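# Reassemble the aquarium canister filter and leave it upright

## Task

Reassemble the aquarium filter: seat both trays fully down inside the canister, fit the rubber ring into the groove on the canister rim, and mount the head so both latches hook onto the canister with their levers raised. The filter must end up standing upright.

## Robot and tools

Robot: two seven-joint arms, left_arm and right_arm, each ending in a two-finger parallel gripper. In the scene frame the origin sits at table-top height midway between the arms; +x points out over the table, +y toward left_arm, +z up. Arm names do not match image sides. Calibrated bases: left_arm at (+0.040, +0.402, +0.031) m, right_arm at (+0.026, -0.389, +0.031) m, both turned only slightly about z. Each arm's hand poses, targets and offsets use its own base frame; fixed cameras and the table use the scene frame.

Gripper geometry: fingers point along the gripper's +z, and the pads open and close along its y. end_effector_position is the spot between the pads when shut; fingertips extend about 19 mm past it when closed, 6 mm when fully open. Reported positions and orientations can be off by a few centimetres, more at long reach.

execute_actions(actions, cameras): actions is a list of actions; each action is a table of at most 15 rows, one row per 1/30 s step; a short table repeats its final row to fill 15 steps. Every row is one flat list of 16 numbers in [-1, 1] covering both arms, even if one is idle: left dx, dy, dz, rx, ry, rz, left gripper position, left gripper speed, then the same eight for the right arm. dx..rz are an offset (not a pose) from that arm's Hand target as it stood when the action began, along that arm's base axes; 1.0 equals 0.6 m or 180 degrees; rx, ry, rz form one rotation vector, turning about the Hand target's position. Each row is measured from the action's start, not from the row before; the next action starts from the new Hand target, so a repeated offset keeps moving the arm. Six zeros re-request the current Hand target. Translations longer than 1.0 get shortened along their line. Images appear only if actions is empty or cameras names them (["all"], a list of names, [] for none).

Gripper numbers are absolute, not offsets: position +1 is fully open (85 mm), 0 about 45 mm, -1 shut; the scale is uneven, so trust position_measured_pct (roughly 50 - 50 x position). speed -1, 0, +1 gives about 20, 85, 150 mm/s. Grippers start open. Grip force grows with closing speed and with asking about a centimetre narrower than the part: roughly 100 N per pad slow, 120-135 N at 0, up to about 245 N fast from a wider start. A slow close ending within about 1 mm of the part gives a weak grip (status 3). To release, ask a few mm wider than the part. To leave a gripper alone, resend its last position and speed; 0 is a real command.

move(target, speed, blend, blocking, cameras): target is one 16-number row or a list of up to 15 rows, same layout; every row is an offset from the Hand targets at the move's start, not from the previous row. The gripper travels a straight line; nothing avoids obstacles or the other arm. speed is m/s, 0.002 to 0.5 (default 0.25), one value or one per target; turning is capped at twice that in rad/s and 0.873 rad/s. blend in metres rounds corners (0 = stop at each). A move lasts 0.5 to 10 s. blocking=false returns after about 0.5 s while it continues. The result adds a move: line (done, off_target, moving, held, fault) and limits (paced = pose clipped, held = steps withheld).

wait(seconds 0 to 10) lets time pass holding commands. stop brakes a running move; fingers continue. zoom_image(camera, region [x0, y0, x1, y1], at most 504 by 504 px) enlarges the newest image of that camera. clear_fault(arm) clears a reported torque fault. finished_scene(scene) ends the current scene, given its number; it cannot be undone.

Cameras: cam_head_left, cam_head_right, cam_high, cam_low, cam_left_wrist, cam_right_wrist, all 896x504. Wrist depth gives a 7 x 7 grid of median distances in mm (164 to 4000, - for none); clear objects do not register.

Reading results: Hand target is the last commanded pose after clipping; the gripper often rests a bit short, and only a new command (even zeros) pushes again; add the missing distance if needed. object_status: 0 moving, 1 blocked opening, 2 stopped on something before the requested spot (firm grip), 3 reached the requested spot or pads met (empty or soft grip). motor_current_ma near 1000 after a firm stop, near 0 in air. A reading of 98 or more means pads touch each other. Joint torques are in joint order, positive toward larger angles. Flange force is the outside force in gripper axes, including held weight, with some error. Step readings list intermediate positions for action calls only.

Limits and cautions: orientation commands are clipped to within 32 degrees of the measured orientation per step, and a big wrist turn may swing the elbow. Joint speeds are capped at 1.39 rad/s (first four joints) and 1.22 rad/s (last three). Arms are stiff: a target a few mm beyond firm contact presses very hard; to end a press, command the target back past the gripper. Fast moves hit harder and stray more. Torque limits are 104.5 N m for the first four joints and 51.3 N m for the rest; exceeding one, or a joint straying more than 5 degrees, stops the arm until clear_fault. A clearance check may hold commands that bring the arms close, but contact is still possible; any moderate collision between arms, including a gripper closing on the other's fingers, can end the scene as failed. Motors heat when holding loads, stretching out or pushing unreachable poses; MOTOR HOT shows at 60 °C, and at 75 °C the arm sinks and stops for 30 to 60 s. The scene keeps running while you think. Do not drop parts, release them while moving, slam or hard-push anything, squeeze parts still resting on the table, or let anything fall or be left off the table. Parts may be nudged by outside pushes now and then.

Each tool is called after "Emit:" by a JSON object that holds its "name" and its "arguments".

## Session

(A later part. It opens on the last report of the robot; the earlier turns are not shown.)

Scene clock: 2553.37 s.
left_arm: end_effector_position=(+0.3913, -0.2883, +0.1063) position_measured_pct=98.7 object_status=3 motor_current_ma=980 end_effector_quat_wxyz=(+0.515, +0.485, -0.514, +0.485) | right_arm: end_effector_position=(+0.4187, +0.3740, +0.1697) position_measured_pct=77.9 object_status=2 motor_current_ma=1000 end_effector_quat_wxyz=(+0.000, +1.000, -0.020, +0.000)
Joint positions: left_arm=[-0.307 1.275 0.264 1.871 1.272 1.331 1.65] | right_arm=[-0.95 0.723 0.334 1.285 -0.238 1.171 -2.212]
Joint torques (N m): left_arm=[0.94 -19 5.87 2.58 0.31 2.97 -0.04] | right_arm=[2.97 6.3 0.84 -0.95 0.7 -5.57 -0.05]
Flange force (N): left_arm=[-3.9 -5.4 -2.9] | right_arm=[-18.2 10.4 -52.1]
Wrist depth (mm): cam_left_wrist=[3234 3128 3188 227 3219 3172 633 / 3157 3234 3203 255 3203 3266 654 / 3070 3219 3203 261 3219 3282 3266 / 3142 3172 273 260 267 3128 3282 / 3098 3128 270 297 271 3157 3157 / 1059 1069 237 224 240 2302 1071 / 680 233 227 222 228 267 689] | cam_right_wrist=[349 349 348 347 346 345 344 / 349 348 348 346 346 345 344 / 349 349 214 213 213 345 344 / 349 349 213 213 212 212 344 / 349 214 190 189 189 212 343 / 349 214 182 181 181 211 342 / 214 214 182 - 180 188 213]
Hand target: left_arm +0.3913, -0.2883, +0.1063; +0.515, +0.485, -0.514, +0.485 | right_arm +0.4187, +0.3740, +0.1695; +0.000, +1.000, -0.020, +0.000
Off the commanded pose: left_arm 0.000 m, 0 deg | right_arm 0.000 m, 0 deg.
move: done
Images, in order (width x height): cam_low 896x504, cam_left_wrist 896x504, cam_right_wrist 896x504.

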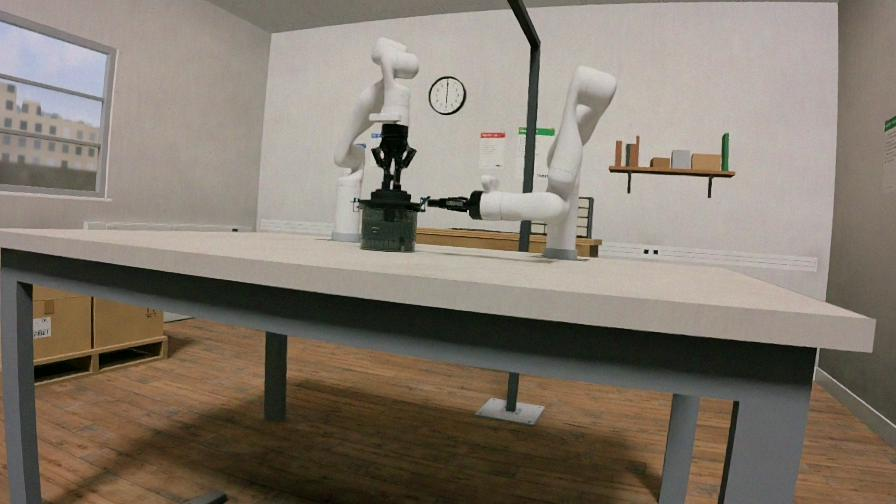

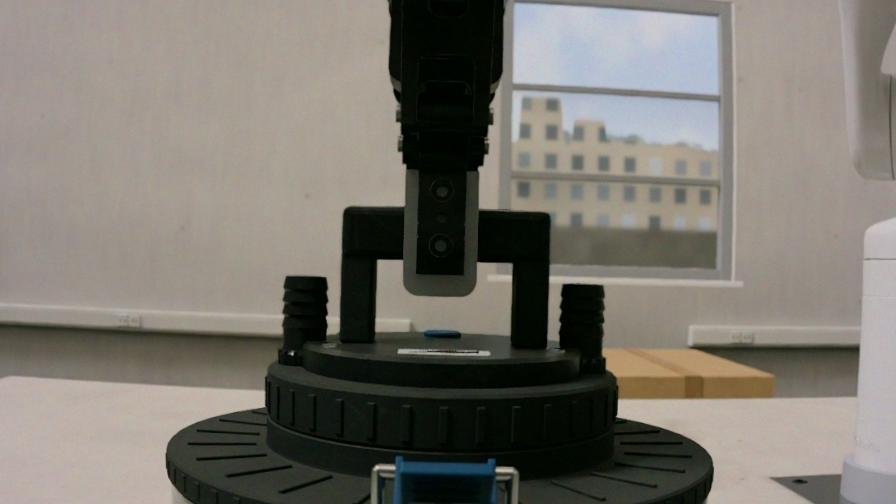

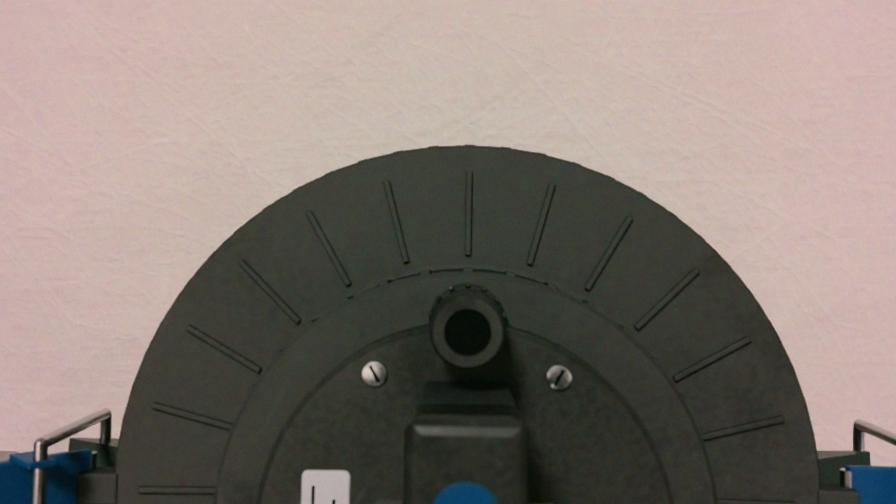

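Emit:
{"name": "move", "arguments": {"target": [[-0.0002,-0.0023,0.006,0,0,0,-1,-1,0,0,0,0,0,0,-0.8,-1]], "speed": [0.02], "cameras": ["cam_right_wrist","cam_low"]}}

Emit:
{"name": "zoom_image", "arguments": {"camera": "cam_right_wrist", "region": [0, 380, 200, 504]}}

Emit:
{"name": "zoom_image", "arguments": {"camera": "cam_low", "region": [380, 180, 480, 230]}}

Scene clock: 2579.00 s.
left_arm: end_effector_position=(+0.3911, -0.2897, +0.1099) position_measured_pct=98.7 object_status=3 motor_current_ma=980 end_effector_quat_wxyz=(+0.515, +0.485, -0.514, +0.485) | right_arm: end_effector_position=(+0.4187, +0.3740, +0.1695) position_measured_pct=77.9 object_status=2 motor_current_ma=1000 end_effector_quat_wxyz=(+0.000, +1.000, -0.020, +0.000)
Joint positions: left_arm=[-0.306 1.267 0.267 1.876 1.276 1.33 1.653] | right_arm=[-0.95 0.724 0.334 1.285 -0.238 1.171 -2.212]
Joint torques (N m): left_arm=[1.69 -20.41 8.08 2.97 0.4 4.48 -0.03] | right_arm=[3.3 8.74 0.83 -0.01 0.87 -5.69 -0.05]
Flange force (N): left_arm=[-8.9 -5.0 -4.5] | right_arm=[-19.5 10.8 -56.2]
Wrist depth (mm): cam_left_wrist=[3070 3188 3028 225 3234 3219 622 / 3128 3172 3203 238 3203 3219 650 / 3128 3157 3266 3203 3142 3203 3234 / 3157 3172 266 259 268 3113 3332 / 3113 3172 269 286 273 3142 3142 / 1056 3157 239 231 241 2335 981 / 733 245 229 221 234 276 702] | cam_right_wrist=[350 349 348 346 346 345 344 / 349 348 347 347 345 345 344 / 349 348 214 213 213 344 343 / 348 348 213 212 213 212 343 / 349 214 190 189 188 212 343 / 349 214 182 181 181 211 342 / 214 214 181 - 180 188 213]
Hand target: left_arm +0.3911, -0.2897, +0.1099; +0.515, +0.485, -0.514, +0.485 | right_arm +0.4187, +0.3740, +0.1695; +0.000, +1.000, -0.020, +0.000
Off the commanded pose: left_arm 0.000 m, 0 deg | right_arm 0.000 m, 0 deg.
move: done
Images, in order (width x height): cam_low 896x504, cam_right_wrist 896x504.

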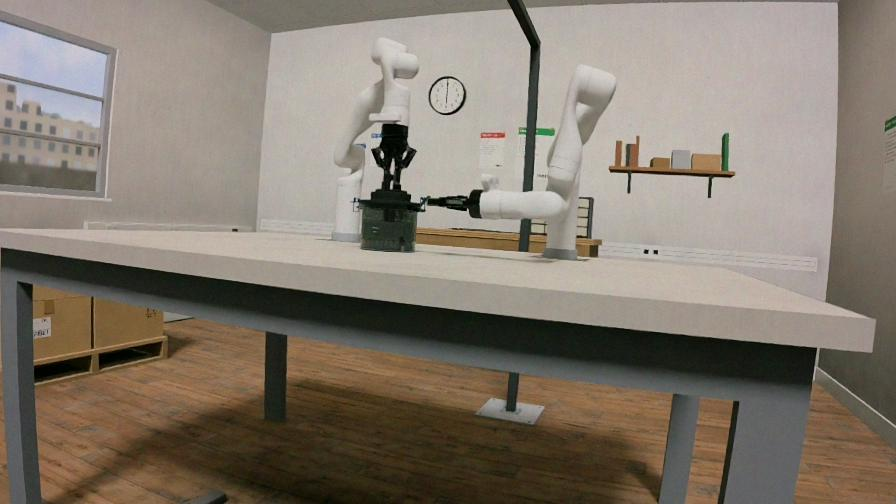

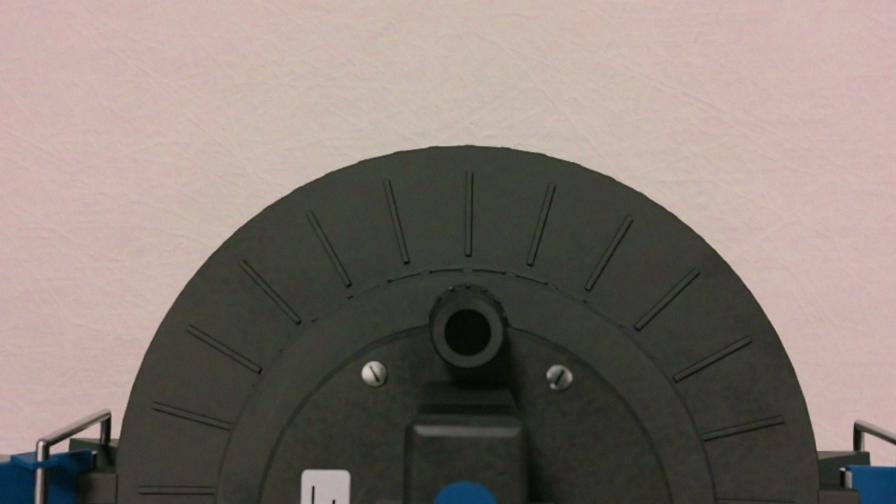

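Scaled by 2.520 from the camera's 896x504 image, which has a finer 1280x720 frame.

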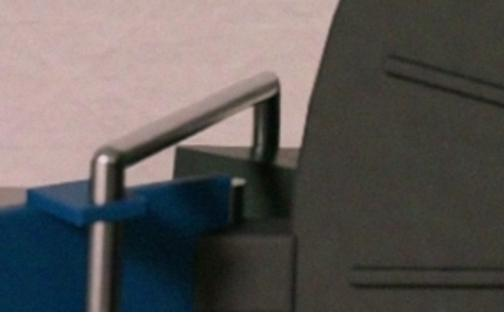

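Scaled by 5.040 from the camera's 896x504 image, which has a finer 1280x720 frame.

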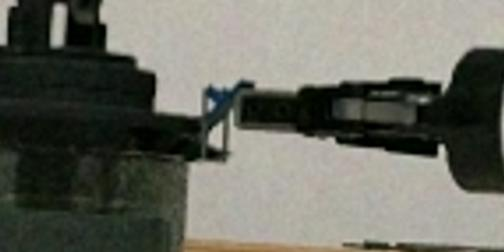

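Emit:
{"name": "move", "arguments": {"target": [[-0.0003,-0.009,0.0073,0,0,0,-1,-1,0,0,0,0,0,0,-0.8,-1]], "speed": [0.015], "cameras": ["cam_right_wrist","cam_low"]}}

Emit:
{"name": "zoom_image", "arguments": {"camera": "cam_right_wrist", "region": [0, 380, 200, 504]}}

Emit:
{"name": "zoom_image", "arguments": {"camera": "cam_low", "region": [380, 180, 480, 230]}}

Scene clock: 2587.80 s.
left_arm: end_effector_position=(+0.3910, -0.2951, +0.1143) position_measured_pct=98.7 object_status=3 motor_current_ma=980 end_effector_quat_wxyz=(+0.515, +0.485, -0.514, +0.485) | right_arm: end_effector_position=(+0.4187, +0.3740, +0.1695) position_measured_pct=77.9 object_status=2 motor_current_ma=1000 end_effector_quat_wxyz=(+0.000, +1.000, -0.020, +0.000)
Joint positions: left_arm=[-0.298 1.257 0.275 1.884 1.288 1.323 1.654] | right_arm=[-0.95 0.724 0.334 1.285 -0.238 1.171 -2.212]
Joint torques (N m): left_arm=[2.52 -20.42 8.85 3.21 0.6 4.59 -0.06] | right_arm=[4.4 8.34 1.67 1.78 1.45 -4.11 -0.06]
Flange force (N): left_arm=[-9.6 -5.6 -6.9] | right_arm=[-17.3 6.0 -54.3]
Wrist depth (mm): cam_left_wrist=[3188 3142 3157 218 3282 3250 621 / 3219 3142 3084 230 3250 3250 645 / 3070 3188 3142 3203 3219 3266 3266 / 3219 3055 3219 254 3234 3203 3157 / 3098 3172 263 254 266 3203 3203 / 1075 3157 240 228 249 2294 1112 / 747 261 225 216 227 827 769] | cam_right_wrist=[350 348 347 347 346 345 344 / 350 349 348 346 345 344 343 / 349 349 214 213 213 344 343 / 349 348 214 213 212 212 344 / 348 214 191 189 189 212 343 / 349 214 182 181 181 211 343 / 214 214 181 - 180 188 213]
Hand target: left_arm +0.3910, -0.2951, +0.1143; +0.515, +0.485, -0.514, +0.485 | right_arm +0.4187, +0.3740, +0.1695; +0.000, +1.000, -0.020, +0.000
Off the commanded pose: left_arm 0.000 m, 0 deg | right_arm 0.000 m, 0 deg.
move: done
Images, in order (width x height): cam_low 896x504, cam_right_wrist 896x504.

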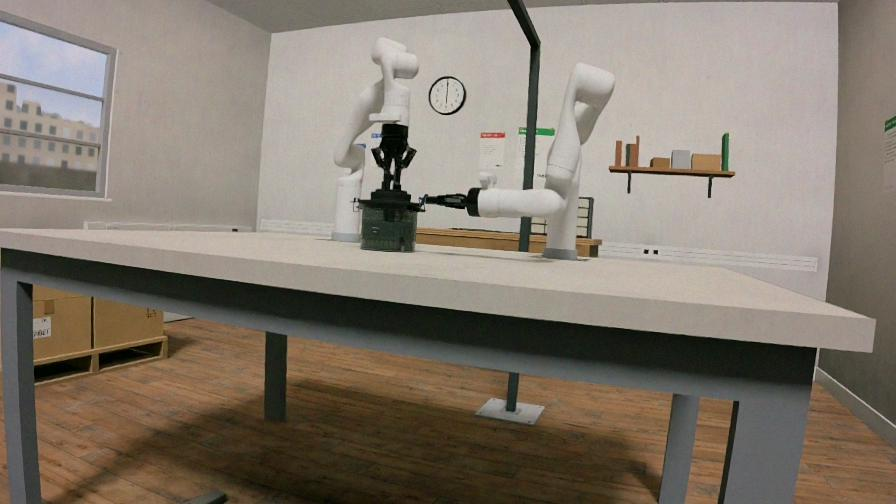

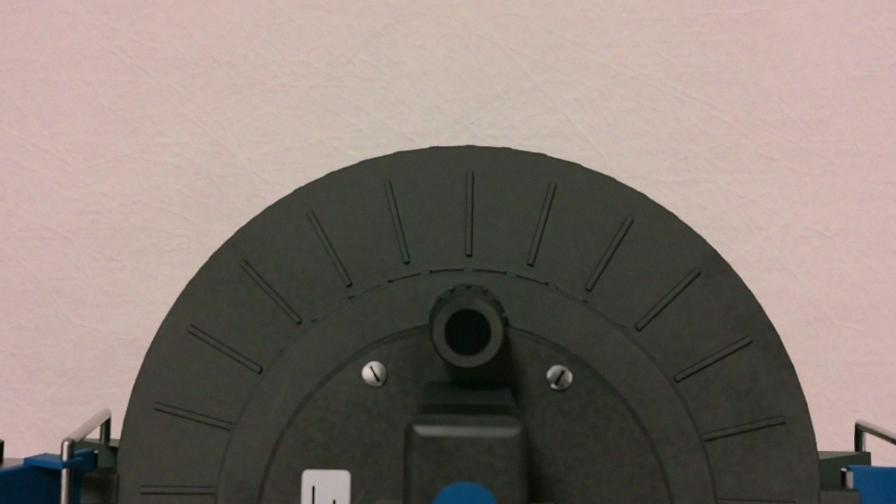

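Scaled by 2.520 from the camera's 896x504 image, which has a finer 1280x720 frame.

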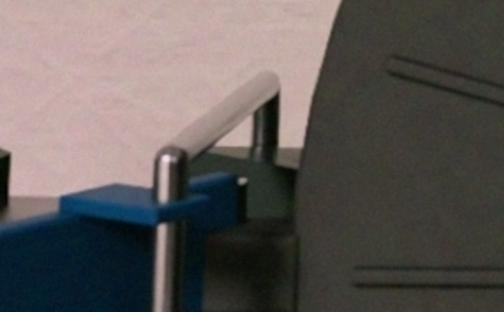

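Scaled by 5.040 from the camera's 896x504 image, which has a finer 1280x720 frame.

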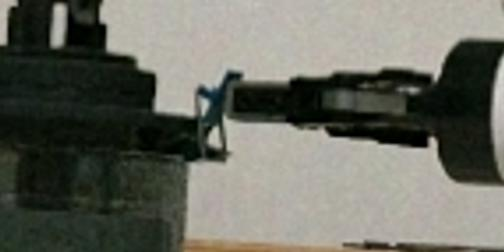

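Emit:
{"name": "move", "arguments": {"target": [[-0.0007,-0.007,0.0047,0,0,0,-1,-1,0,0,0,0,0,0,-0.8,-1]], "speed": [0.015]}}

Emit:
{"name": "move", "arguments": {"target": [[-0.0005,-0.0078,0.0022,0,0,0,-1,-1,0,0,0,0,0,0,-0.8,-1]], "speed": [0.015], "cameras": ["cam_right_wrist","cam_low","cam_left_wrist"]}}

Emit:
{"name": "zoom_image", "arguments": {"camera": "cam_right_wrist", "region": [0, 380, 200, 504]}}

Emit:
{"name": "zoom_image", "arguments": {"camera": "cam_low", "region": [380, 180, 480, 230]}}

Scene clock: 2595.73 s.
left_arm: end_effector_position=(+0.3905, -0.2993, +0.1171) position_measured_pct=98.7 object_status=3 motor_current_ma=980 end_effector_quat_wxyz=(+0.515, +0.485, -0.514, +0.485) | right_arm: end_effector_position=(+0.4187, +0.3740, +0.1695) position_measured_pct=77.9 object_status=2 motor_current_ma=1000 end_effector_quat_wxyz=(+0.000, +1.000, -0.020, +0.000)
Joint positions: left_arm=[-0.292 1.251 0.28 1.89 1.297 1.318 1.654] | right_arm=[-0.95 0.724 0.334 1.285 -0.238 1.171 -2.212]
Joint torques (N m): left_arm=[1 -18.74 5.93 2.54 0.28 2.96 -0.01] | right_arm=[3.57 8.52 0.93 0.73 0.97 -4.95 -0.09]
Flange force (N): left_arm=[-3.5 -5.7 -2.8] | right_arm=[-18.3 9.1 -55.3]
Wrist depth (mm): cam_left_wrist=[3084 3234 3128 212 3203 3282 611 / 3098 3128 3188 225 3234 3234 3282 / 3098 3188 3113 3219 3172 3188 3282 / 3084 3142 3098 256 3172 3188 3234 / 3172 3128 259 244 260 3128 3234 / 1100 1135 244 232 257 2302 1120 / 761 270 220 211 222 833 782] | cam_right_wrist=[350 349 348 347 346 345 344 / 349 348 347 346 346 345 344 / 349 348 214 213 213 344 343 / 349 348 214 213 212 212 344 / 349 214 190 189 189 212 343 / 349 214 182 181 181 211 343 / 202 214 181 - 180 188 213]
Hand target: left_arm +0.3905, -0.2993, +0.1171; +0.515, +0.485, -0.514, +0.485 | right_arm +0.4187, +0.3740, +0.1695; +0.000, +1.000, -0.020, +0.000
Off the commanded pose: left_arm 0.000 m, 0 deg | right_arm 0.000 m, 0 deg.
move: done

Scene clock: 2596.43 s.
left_arm: end_effector_position=(+0.3902, -0.3040, +0.1184) position_measured_pct=98.7 object_status=3 motor_current_ma=980 end_effector_quat_wxyz=(+0.515, +0.485, -0.514, +0.485) | right_arm: end_effector_position=(+0.4187, +0.3740, +0.1695) position_measured_pct=77.9 object_status=2 motor_current_ma=1000 end_effector_quat_wxyz=(+0.000, +1.000, -0.020, +0.000)
Joint positions: left_arm=[-0.284 1.249 0.286 1.893 1.307 1.312 1.652] | right_arm=[-0.95 0.724 0.334 1.285 -0.238 1.171 -2.212]
Joint torques (N m): left_arm=[0.77 -18.87 5.95 2.52 0.37 3.05 -0.06] | right_arm=[3.51 8.55 0.89 0.71 0.96 -4.96 -0.09]
Flange force (N): left_arm=[-3.8 -5.9 -2.5] | right_arm=[-18.3 9.2 -55.3]
Wrist depth (mm): cam_left_wrist=[3084 3172 3250 207 3172 3219 620 / 3142 3098 3142 240 - 3266 652 / 3113 3157 3113 3098 3142 3142 3234 / 3157 3203 3128 251 3203 3266 3250 / 3098 3188 253 244 255 3172 3234 / 1120 3128 247 240 252 2278 1135 / 760 275 216 207 217 782 786] | cam_right_wrist=[350 349 348 347 346 345 343 / 350 349 348 346 346 344 344 / 349 348 214 213 213 344 343 / 350 348 214 213 213 212 344 / 349 214 190 189 189 212 343 / 348 214 182 181 181 211 342 / 202 214 182 - 180 188 213]
Hand target: left_arm +0.3902, -0.3040, +0.1184; +0.515, +0.485, -0.514, +0.485 | right_arm +0.4187, +0.3740, +0.1695; +0.000, +1.000, -0.020, +0.000
Off the commanded pose: left_arm 0.000 m, 0 deg | right_arm 0.000 m, 0 deg.
move: done
Images, in order (width x height): cam_low 896x504, cam_left_wrist 896x504, cam_right_wrist 896x504.

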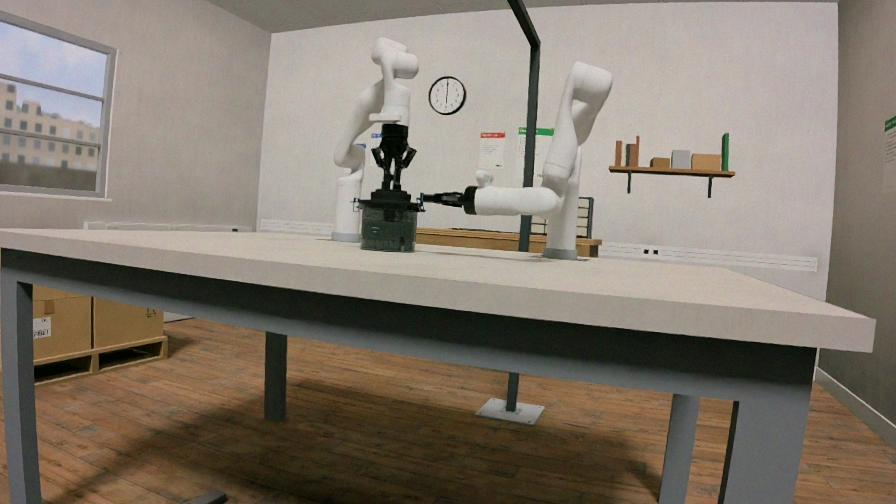

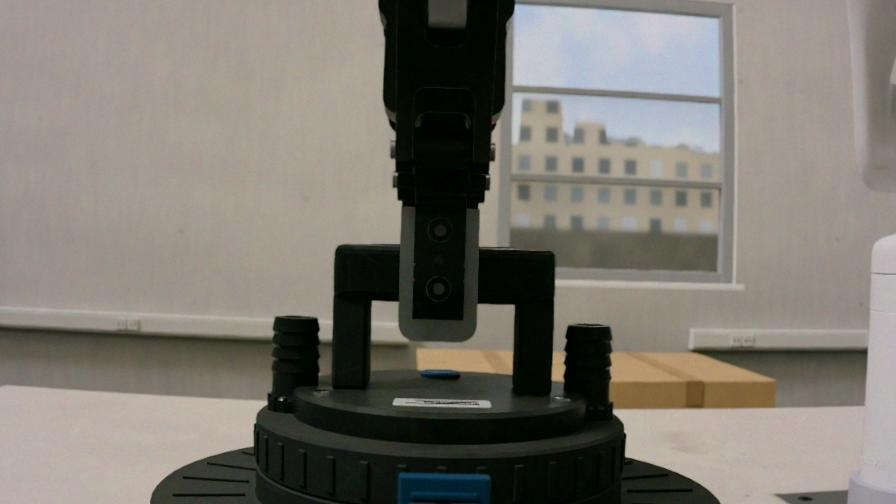

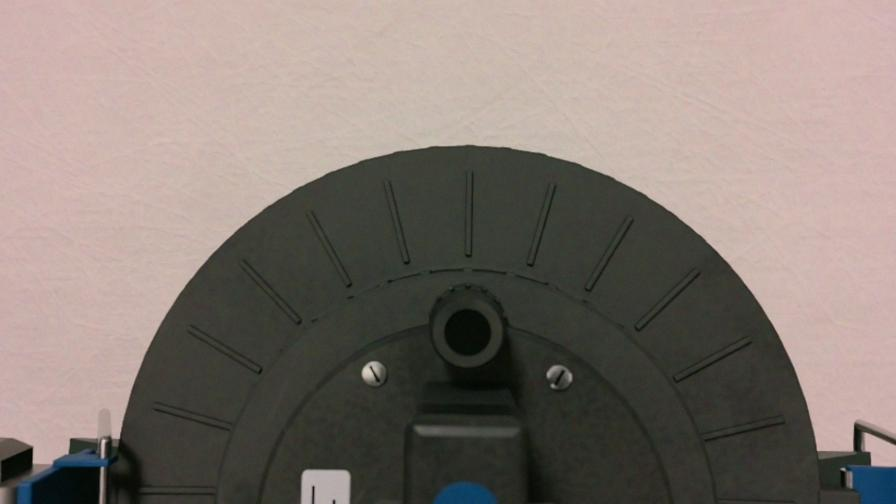

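Scaled by 2.520 from the camera's 896x504 image, which has a finer 1280x720 frame.

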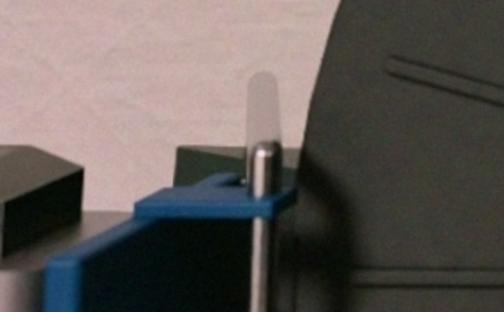

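Scaled by 5.040 from the camera's 896x504 image, which has a finer 1280x720 frame.

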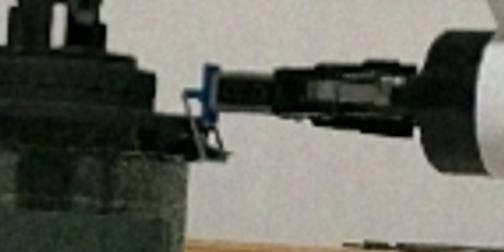

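Emit:
{"name": "move", "arguments": {"target": [[-0.0003,-0.008,0.0012,0,0,0,-1,-1,0,0,0,0,0,0,-0.8,-1]], "speed": [0.015], "cameras": ["cam_right_wrist","cam_low","cam_left_wrist"]}}

Emit:
{"name": "zoom_image", "arguments": {"camera": "cam_right_wrist", "region": [0, 380, 200, 504]}}

Emit:
{"name": "zoom_image", "arguments": {"camera": "cam_low", "region": [380, 180, 480, 230]}}

Scene clock: 2609.03 s.
left_arm: end_effector_position=(+0.3902, -0.3086, +0.1191) position_measured_pct=98.7 object_status=3 motor_current_ma=980 end_effector_quat_wxyz=(+0.515, +0.485, -0.514, +0.485) | right_arm: end_effector_position=(+0.4189, +0.3738, +0.1695) position_measured_pct=77.9 object_status=2 motor_current_ma=1000 end_effector_quat_wxyz=(+0.000, +1.000, -0.020, +0.000)
Joint positions: left_arm=[-0.277 1.249 0.291 1.895 1.317 1.307 1.65] | right_arm=[-0.95 0.724 0.335 1.285 -0.238 1.171 -2.212]
Joint torques (N m): left_arm=[21.95 -15.31 19.51 6.42 0.06 2.81 -0.01] | right_arm=[-8.22 9.5 -9.09 -3.47 -5.08 -7.7 -0.05]
Flange force (N): left_arm=[-1.6 -5.9 -53.3] | right_arm=[-10.8 31.0 -60.7]
Wrist depth (mm): cam_left_wrist=[3282 3142 3188 208 3234 3250 3282 / 3157 3203 3172 219 - 3219 3188 / 3070 3188 3282 3203 3128 3203 3188 / 3172 3142 3113 250 3157 3172 3128 / 3142 3098 251 243 254 3157 3128 / 1096 3172 247 241 252 2326 1133 / 769 275 215 205 217 775 781] | cam_right_wrist=[350 348 348 347 346 345 344 / 349 348 347 347 346 345 344 / 349 348 214 213 213 344 344 / 348 348 214 213 212 212 344 / 349 214 190 189 189 212 344 / 348 214 182 181 181 211 343 / 204 214 181 - 180 188 213]
Hand target: left_arm +0.3901, -0.3088, +0.1191; +0.515, +0.485, -0.514, +0.485 | right_arm +0.4187, +0.3740, +0.1695; +0.000, +1.000, -0.020, +0.000
Off the commanded pose: left_arm 0.000 m, 0 deg | right_arm 0.000 m, 0 deg.
move: done
Images, in order (width x height): cam_low 896x504, cam_left_wrist 896x504, cam_right_wrist 896x504.

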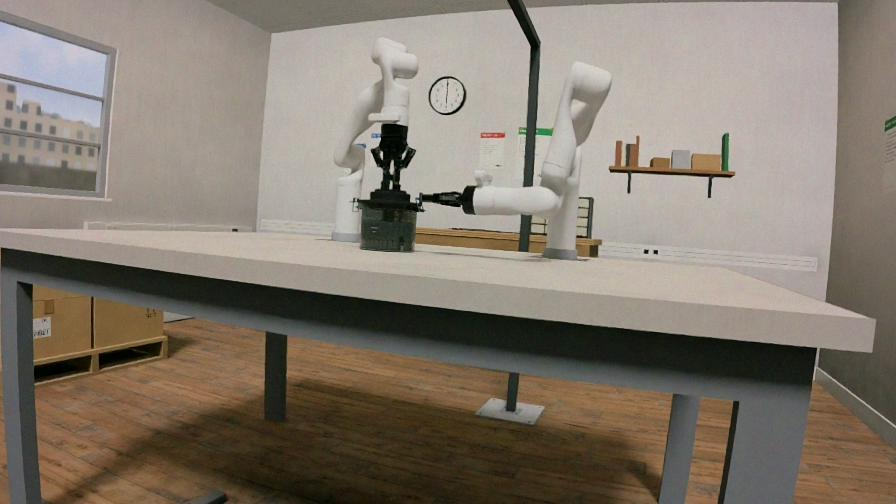

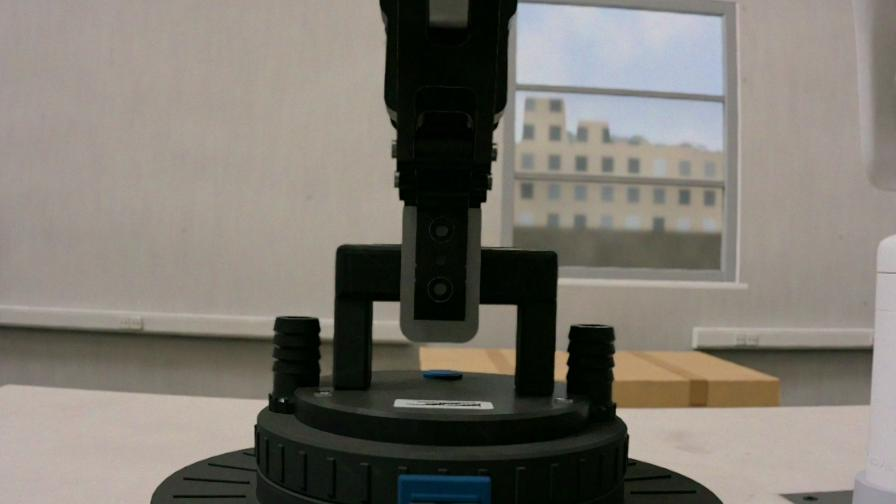

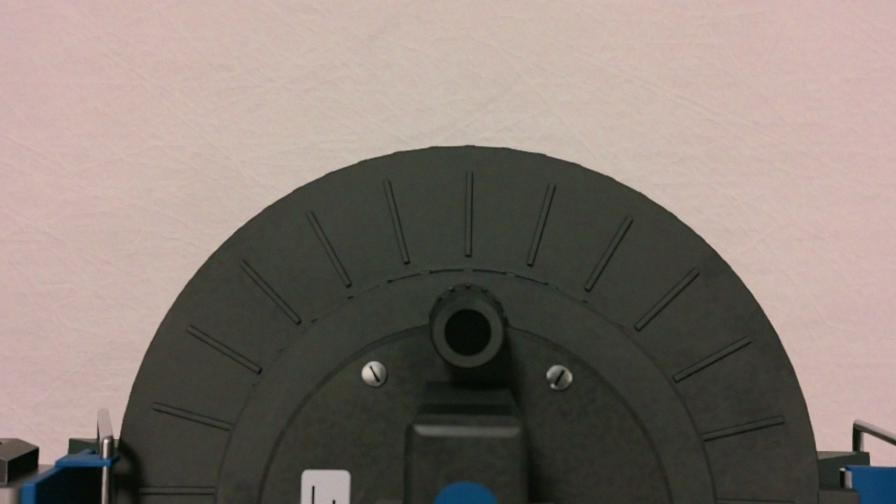

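Scaled by 2.520 from the camera's 896x504 image, which has a finer 1280x720 frame.

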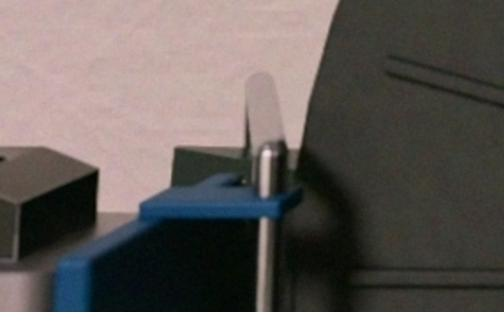

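Scaled by 5.040 from the camera's 896x504 image, which has a finer 1280x720 frame.

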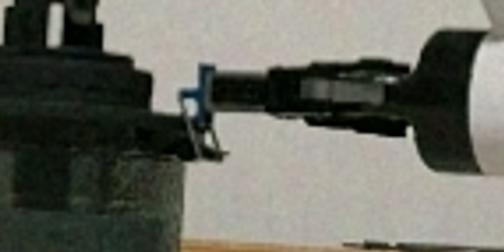

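Emit:
{"name": "move", "arguments": {"target": [[0,0.015,0,0,0,0,-1,-1,0,0,0.0035,0,0,0,-0.8,-1],[0.01,0.2,0.05,0,0,0,-1,-1,0,0,0.0035,0,0,0,-0.8,-1]], "speed": [0.03,0.08]}}

Emit:
{"name": "move", "arguments": {"target": [[0,0,0,0,0,0,-1,-1,0,0,0,0,0,0,0.1,-1]]}}

Emit:
{"name": "move", "arguments": {"target": [[0.1,0.05,0.15,0,0,0,-0.2,-1,0,0,0.12,0,0,0,0.1,-1]], "speed": [0.1], "cameras": ["cam_right_wrist","cam_low","cam_high"]}}

Emit:
{"name": "zoom_image", "arguments": {"camera": "cam_right_wrist", "region": [60, 340, 260, 504]}}

Emit:
{"name": "zoom_image", "arguments": {"camera": "cam_low", "region": [340, 160, 450, 260]}}

Scene clock: 2638.80 s.
left_arm: end_effector_position=(+0.3960, -0.1888, +0.1491) position_measured_pct=98.7 object_status=3 motor_current_ma=980 end_effector_quat_wxyz=(+0.515, +0.485, -0.514, +0.485) | right_arm: end_effector_position=(+0.4187, +0.3740, +0.1716) position_measured_pct=77.9 object_status=2 motor_current_ma=1000 end_effector_quat_wxyz=(+0.000, +1.000, -0.020, +0.000)
Joint positions: left_arm=[-0.473 1.158 0.186 1.849 1.092 1.482 1.773] | right_arm=[-0.95 0.721 0.335 1.281 -0.238 1.176 -2.212]
Joint torques (N m): left_arm=[0.94 -19.04 4.87 1.89 0.64 3.01 -0.06] | right_arm=[-1.45 -19.69 0.26 -6.63 -0.76 1.57 -0.1]
Flange force (N): left_arm=[-3.4 -5.2 -4.1] | right_arm=[2.4 1.6 0.0]
Wrist depth (mm): cam_left_wrist=[3282 3234 366 340 3332 3250 651 / 3219 3234 3266 341 3315 3299 731 / 3234 3250 3299 319 3299 3366 745 / 3234 3250 3299 340 3349 3349 3383 / 3234 3234 3282 366 3315 3332 738 / 3266 3299 1193 367 2411 2456 737 / 877 907 353 328 369 960 734] | cam_right_wrist=[350 349 348 347 346 344 344 / 349 349 348 347 346 345 344 / 349 348 214 213 213 345 344 / 349 348 214 212 212 212 344 / 348 214 190 189 189 212 343 / 349 214 182 181 181 212 343 / 202 214 182 - 181 188 213]
Hand target: left_arm +0.3961, -0.1888, +0.1491; +0.515, +0.485, -0.514, +0.485 | right_arm +0.4187, +0.3740, +0.1716; +0.000, +1.000, -0.020, +0.000
Off the commanded pose: left_arm 0.000 m, 0 deg | right_arm 0.000 m, 0 deg.
move: done

Scene clock: 2640.50 s.
left_arm: end_effector_position=(+0.3960, -0.1888, +0.1491) position_measured_pct=98.7 object_status=3 motor_current_ma=980 end_effector_quat_wxyz=(+0.515, +0.485, -0.514, +0.485) | right_arm: end_effector_position=(+0.4187, +0.3740, +0.1716) position_measured_pct=45.0 object_status=0 motor_current_ma=0 end_effector_quat_wxyz=(+0.000, +1.000, -0.020, +0.000)
Joint positions: left_arm=[-0.473 1.158 0.186 1.849 1.092 1.482 1.773] | right_arm=[-0.95 0.721 0.335 1.281 -0.238 1.176 -2.212]
Joint torques (N m): left_arm=[0.92 -19.02 4.84 1.89 0.67 2.93 -0.04] | right_arm=[0.36 -21 2.15 -8.71 0.12 0.14 -0.09]
Flange force (N): left_arm=[-3.3 -5.2 -4.2] | right_arm=[-2.7 2.0 1.7]
Wrist depth (mm): cam_left_wrist=[3219 3266 367 341 3282 3315 649 / 3266 3188 3234 341 3299 3315 729 / 3266 3282 3266 314 3266 3400 746 / 3172 3266 3299 332 3282 3299 3299 / 3282 3188 3203 366 3266 3349 737 / 3157 3234 1182 366 2411 2447 738 / 882 910 354 330 368 960 735] | cam_right_wrist=[349 349 348 347 346 345 344 / 349 349 347 346 346 344 344 / 349 348 214 213 212 345 344 / 349 348 214 212 212 212 344 / 349 214 190 188 188 211 343 / 348 214 182 181 180 211 343 / 202 214 181 - 180 188 213]
Hand target: left_arm +0.3960, -0.1888, +0.1491; +0.515, +0.485, -0.514, +0.485 | right_arm +0.4187, +0.3740, +0.1716; +0.000, +1.000, -0.020, +0.000
Off the commanded pose: left_arm 0.000 m, 0 deg | right_arm 0.000 m, 0 deg.
move: done

Scene clock: 2642.47 s.
left_arm: end_effector_position=(+0.4561, -0.1588, +0.2391) position_measured_pct=60.2 object_status=0 motor_current_ma=0 end_effector_quat_wxyz=(+0.515, +0.485, -0.514, +0.485) | right_arm: end_effector_position=(+0.4187, +0.3740, +0.2436) position_measured_pct=45.0 object_status=3 motor_current_ma=0 end_effector_quat_wxyz=(+0.000, +1.000, -0.020, +0.000)
Joint positions: left_arm=[-0.492 1.001 0.213 1.676 1.104 1.621 2.074] | right_arm=[-0.95 0.665 0.353 1.145 -0.22 1.366 -2.233]
Joint torques (N m): left_arm=[0.94 -20.25 4.71 -1.01 1.51 2.59 -0.04] | right_arm=[0.35 -20.66 1.98 -9.26 0.13 0.14 -0.09]
Flange force (N): left_arm=[-1.8 -6.3 -4.6] | right_arm=[-2.9 2.2 2.3]
Wrist depth (mm): cam_left_wrist=[3315 3315 3366 394 376 3383 656 / 3266 3250 3266 3383 376 3349 681 / 3266 3282 3315 3315 372 3366 3435 / 3282 3400 3250 3366 350 3315 3366 / 3172 3219 3299 3219 370 3366 3315 / 3332 3266 3315 3315 439 2934 3250 / 1300 1237 3299 2429 2420 1323 1151] | cam_right_wrist=[421 420 419 418 418 416 415 / 422 420 419 418 416 417 415 / 420 420 419 417 417 416 415 / 421 420 285 284 284 415 414 / 421 419 285 252 260 283 414 / 421 286 261 210 252 283 414 / 420 286 261 210 251 282 285]
Hand target: left_arm +0.4561, -0.1588, +0.2391; +0.515, +0.485, -0.514, +0.485 | right_arm +0.4187, +0.3740, +0.2436; +0.000, +1.000, -0.020, +0.000
Off the commanded pose: left_arm 0.000 m, 0 deg | right_arm 0.000 m, 0 deg.
move: done
Images, in order (width x height): cam_high 896x504, cam_low 896x504, cam_right_wrist 896x504.

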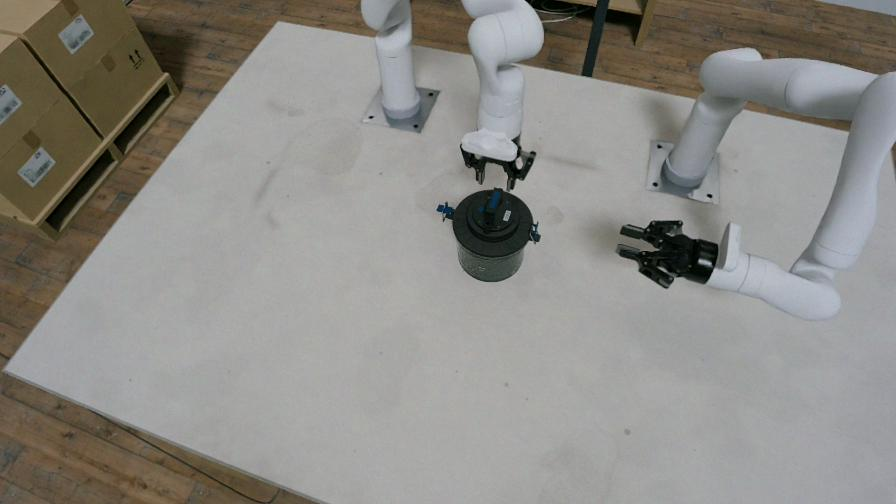

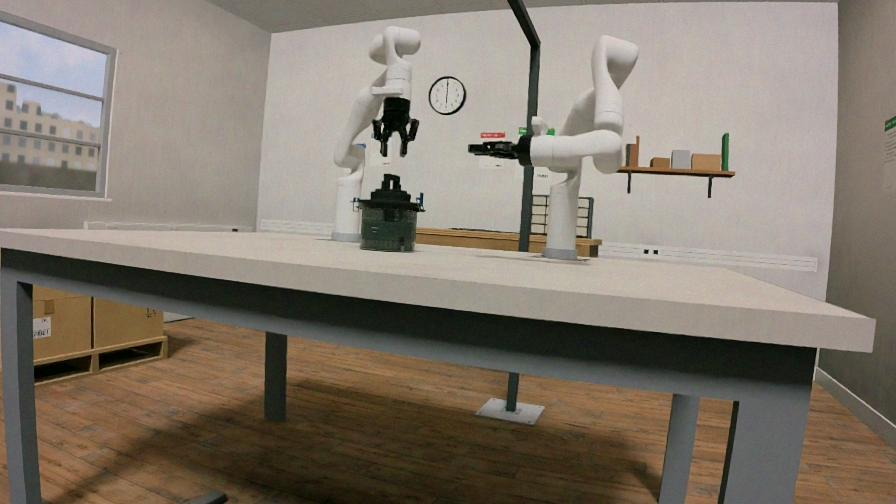

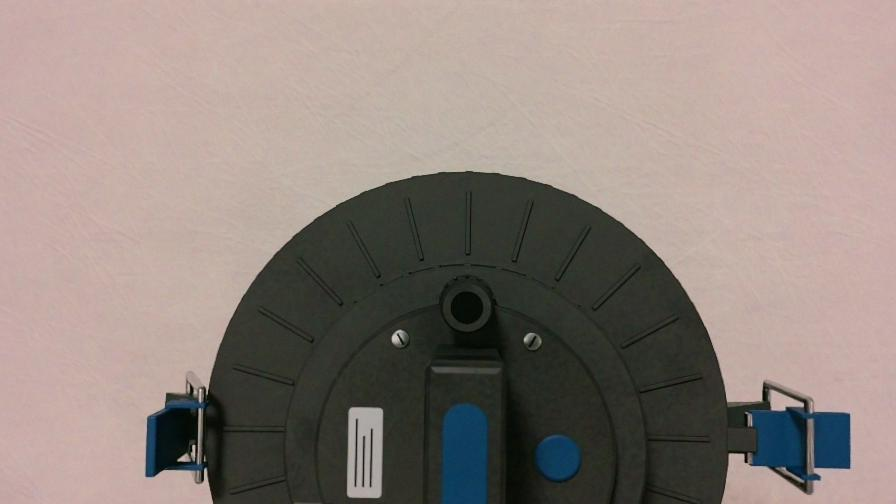

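Scaled by 2.520 from the camera's 896x504 image, which has a finer 1280x720 frame.

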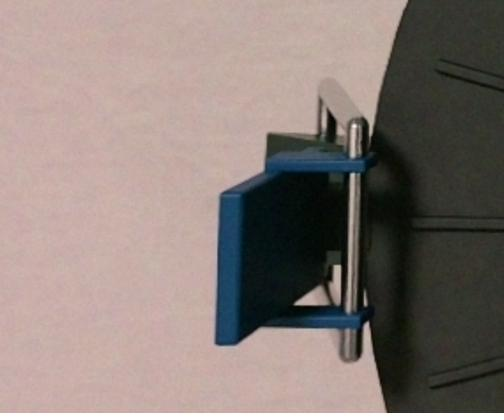

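Scaled by 4.582 from the camera's 896x504 image, which has a finer 1280x720 frame.

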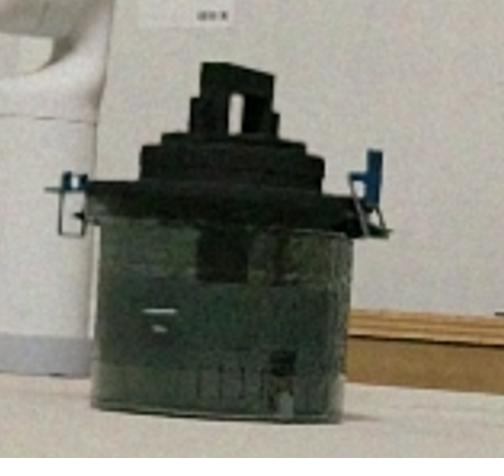

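Emit:
{"name": "move", "arguments": {"target": [[0,0.1,0,0,0,0,-0.2,-1,0.02,-0.15,0.1,0,0,0,-1,-1],[0,0.1,0,0,0,0,-0.2,-1,0.1,-0.55,0.15,0.3849,-0.3849,0.3849,-1,-1]], "speed": [0.15,0.2], "blend": [0.03,0], "cameras": ["cam_right_wrist","cam_head_left","cam_high"]}}

Scene clock: 2664.93 s.
left_arm: end_effector_position=(+0.4560, -0.0988, +0.2392) position_measured_pct=60.2 object_status=3 motor_current_ma=0 end_effector_quat_wxyz=(+0.515, +0.485, -0.514, +0.485) | right_arm: end_effector_position=(+0.4787, +0.0440, +0.3336) position_measured_pct=98.7 object_status=3 motor_current_ma=1000 end_effector_quat_wxyz=(+0.510, -0.510, -0.490, -0.490)
Joint positions: left_arm=[-0.577 1.022 0.182 1.592 1.028 1.72 2.107] | right_arm=[0.427 0.879 0.066 1.471 -1.262 1.933 0.807]
Joint torques (N m): left_arm=[0.95 -20.84 4.43 -1.22 1.59 2.55 -0.04] | right_arm=[0.35 -20.54 -1.39 -5.82 -1.75 2.53 -0.08]
Flange force (N): left_arm=[-1.8 -6.1 -5.4] | right_arm=[-0.8 -2.8 2.7]
Wrist depth (mm): cam_left_wrist=[3299 3332 3366 3400 955 3435 3366 / 3315 3282 3332 3383 1033 923 3400 / 3282 3315 3282 1031 3315 908 3383 / 3366 3234 3453 3349 3282 3315 907 / 3400 3383 3471 3400 3453 3400 846 / 3315 3266 3418 3234 2560 2858 828 / 1318 1239 1342 1373 1313 1326 831] | cam_right_wrist=[2531 2483 2483 2465 2465 2438 2420 / 2511 2502 2456 2465 2474 2420 2411 / 2521 2493 1044 2493 2447 2429 2411 / 2483 943 2493 2456 2474 2429 2429 / 884 2502 2483 1068 2465 2402 2456 / 877 2511 2474 897 2438 2429 2420 / 888 2483 2456 2456 2438 2456 2420]
Hand target: left_arm +0.4560, -0.0988, +0.2392; +0.515, +0.485, -0.514, +0.485 | right_arm +0.4787, +0.0440, +0.3336; +0.510, -0.510, -0.490, -0.490
Off the commanded pose: left_arm 0.000 m, 0 deg | right_arm 0.000 m, 0 deg.
move: done
Images, in order (width x height): cam_head_left 896x504, cam_high 896x504, cam_right_wrist 896x504.

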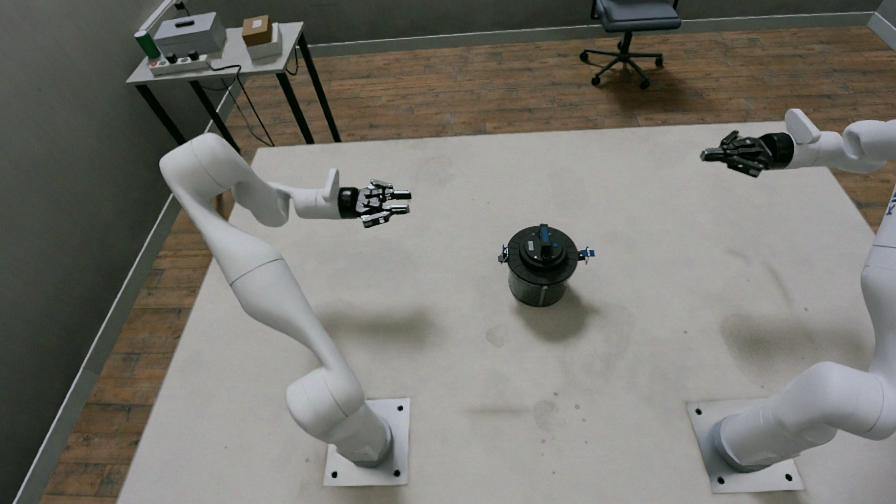

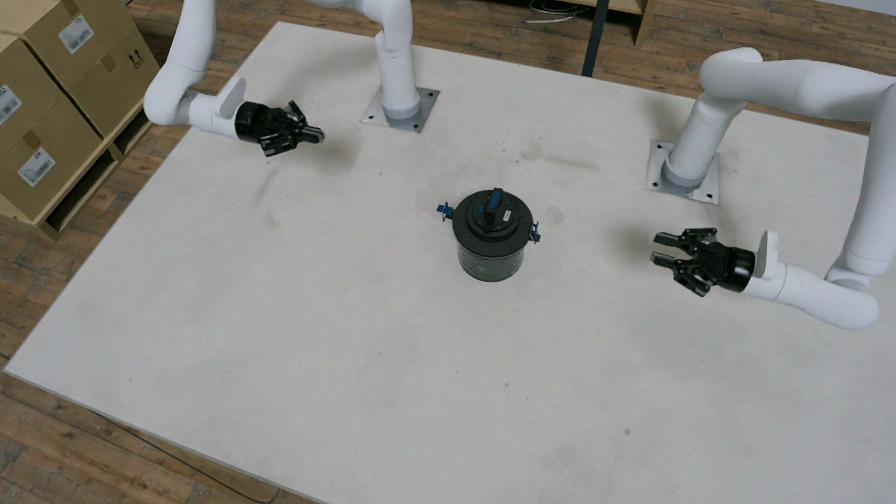

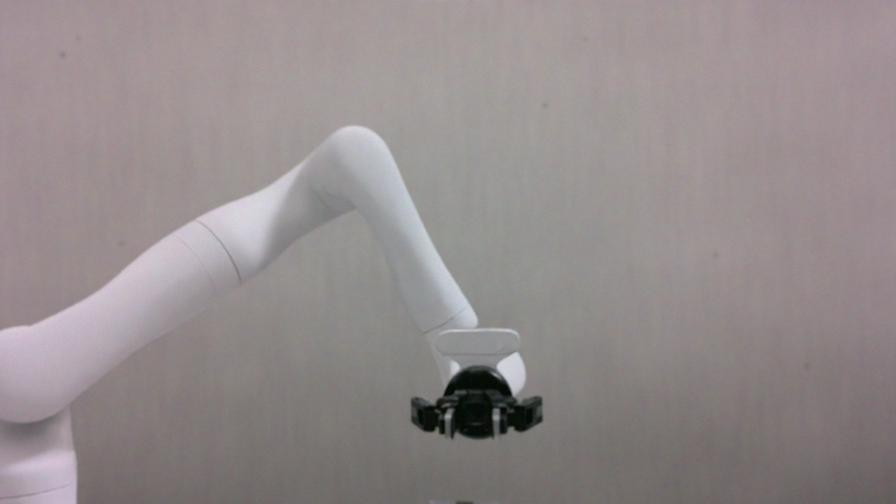

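Emit:
{"name": "move", "arguments": {"target": [[0,0,0.15,0,0,0.0194,-0.2,-1,-0.1,0.05,-0.2,0,-0.0127,-0.0167,-1,-1],[0,0,0.15,0,0,0.0194,-0.2,-1,-0.123,0.1148,-0.4643,0,-0.0127,-0.0167,-1,-1]], "speed": [0.15,0.15], "blend": [0.03,0], "cameras": ["cam_right_wrist","cam_head_left"]}}

Emit:
{"name": "zoom_image", "arguments": {"camera": "cam_right_wrist", "region": [370, 180, 550, 340]}}

Scene clock: 2689.27 s.
left_arm: end_effector_position=(+0.4560, -0.0988, +0.3292) position_measured_pct=60.2 object_status=3 motor_current_ma=0 end_effector_quat_wxyz=(+0.500, +0.500, -0.499, +0.500) | right_arm: end_effector_position=(+0.4049, +0.1129, +0.0551) position_measured_pct=98.7 object_status=3 motor_current_ma=1000 end_effector_quat_wxyz=(+0.487, -0.512, -0.487, -0.513)
Joint positions: left_arm=[-0.609 0.823 0.2 1.659 1.111 1.752 2.233] | right_arm=[0.39 1.373 0.034 1.696 -1.229 1.628 1.514]
Joint torques (N m): left_arm=[0.95 -19.39 4.09 -2.39 1.9 2.34 -0.03] | right_arm=[0.41 -19.58 -2.18 -0.84 -0.1 3.27 -0.08]
Flange force (N): left_arm=[-0.5 -6.2 -5.2] | right_arm=[1.3 -3.8 2.6]
Wrist depth (mm): cam_left_wrist=[3383 3490 3383 3366 3332 3349 3349 / 3453 3349 3400 3383 3349 3266 3383 / 3400 3490 3299 3435 3349 3315 3383 / 3508 3490 3366 3315 972 3383 3332 / 3366 3418 3418 3383 957 898 881 / 3453 3418 3366 3266 1022 3203 885 / 3508 3453 3315 3315 2420 2465 2493] | cam_right_wrist=[783 2402 2394 988 820 2411 2402 / 824 2394 2402 1003 2402 2402 2429 / 786 2376 2429 2420 2402 2420 2420 / 783 2394 374 353 357 2402 2402 / 786 2394 360 316 347 2420 2402 / 771 917 456 385 432 962 976 / 561 608 357 336 345 628 585]
Hand target: left_arm +0.4560, -0.0988, +0.3292; +0.500, +0.500, -0.499, +0.500 | right_arm +0.4049, +0.1129, +0.0551; +0.487, -0.512, -0.487, -0.513
Off the commanded pose: left_arm 0.000 m, 0 deg | right_arm 0.000 m, 0 deg.
move: done
Images, in order (width x height): cam_head_left 896x504, cam_right_wrist 896x504.

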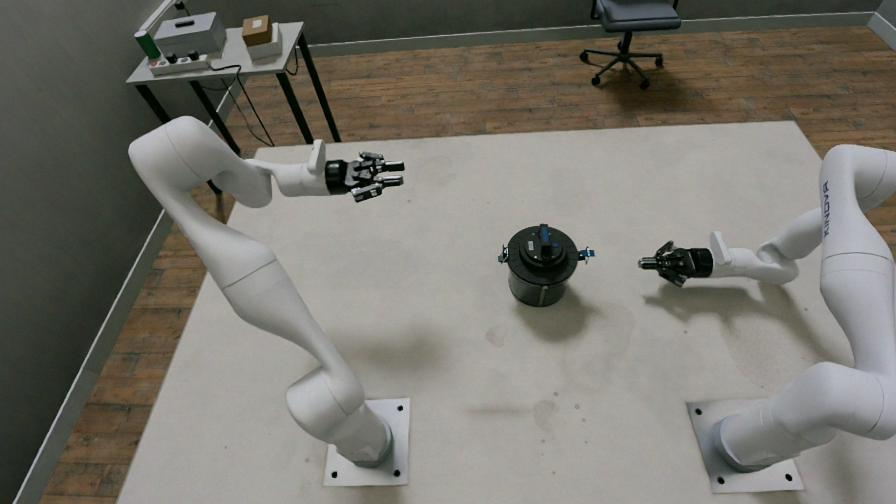

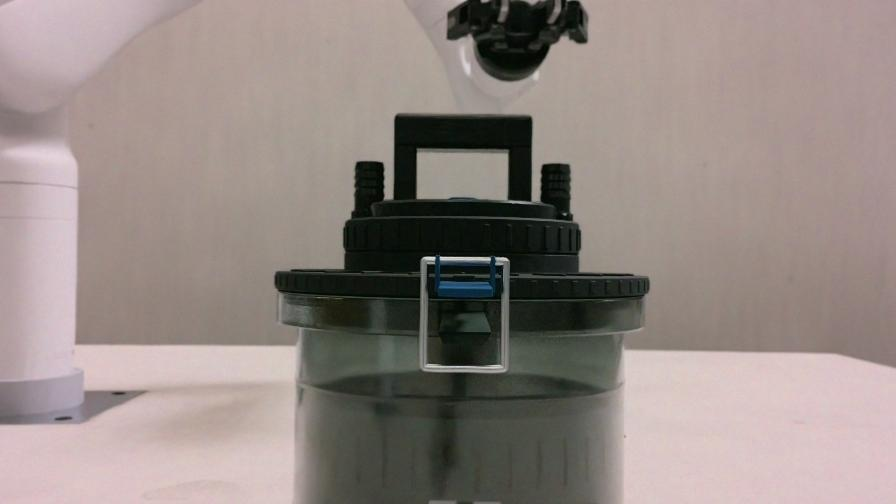

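Scaled by 2.800 from the camera's 896x504 image, which has a finer 1280x720 frame.

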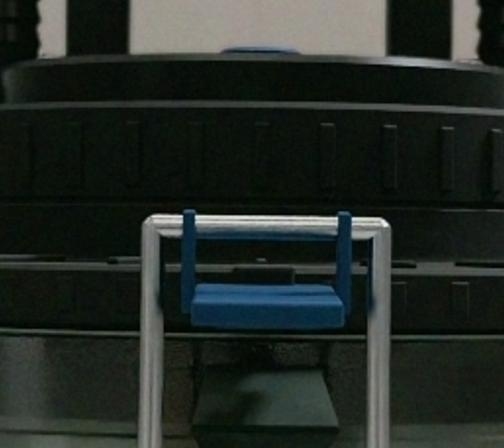

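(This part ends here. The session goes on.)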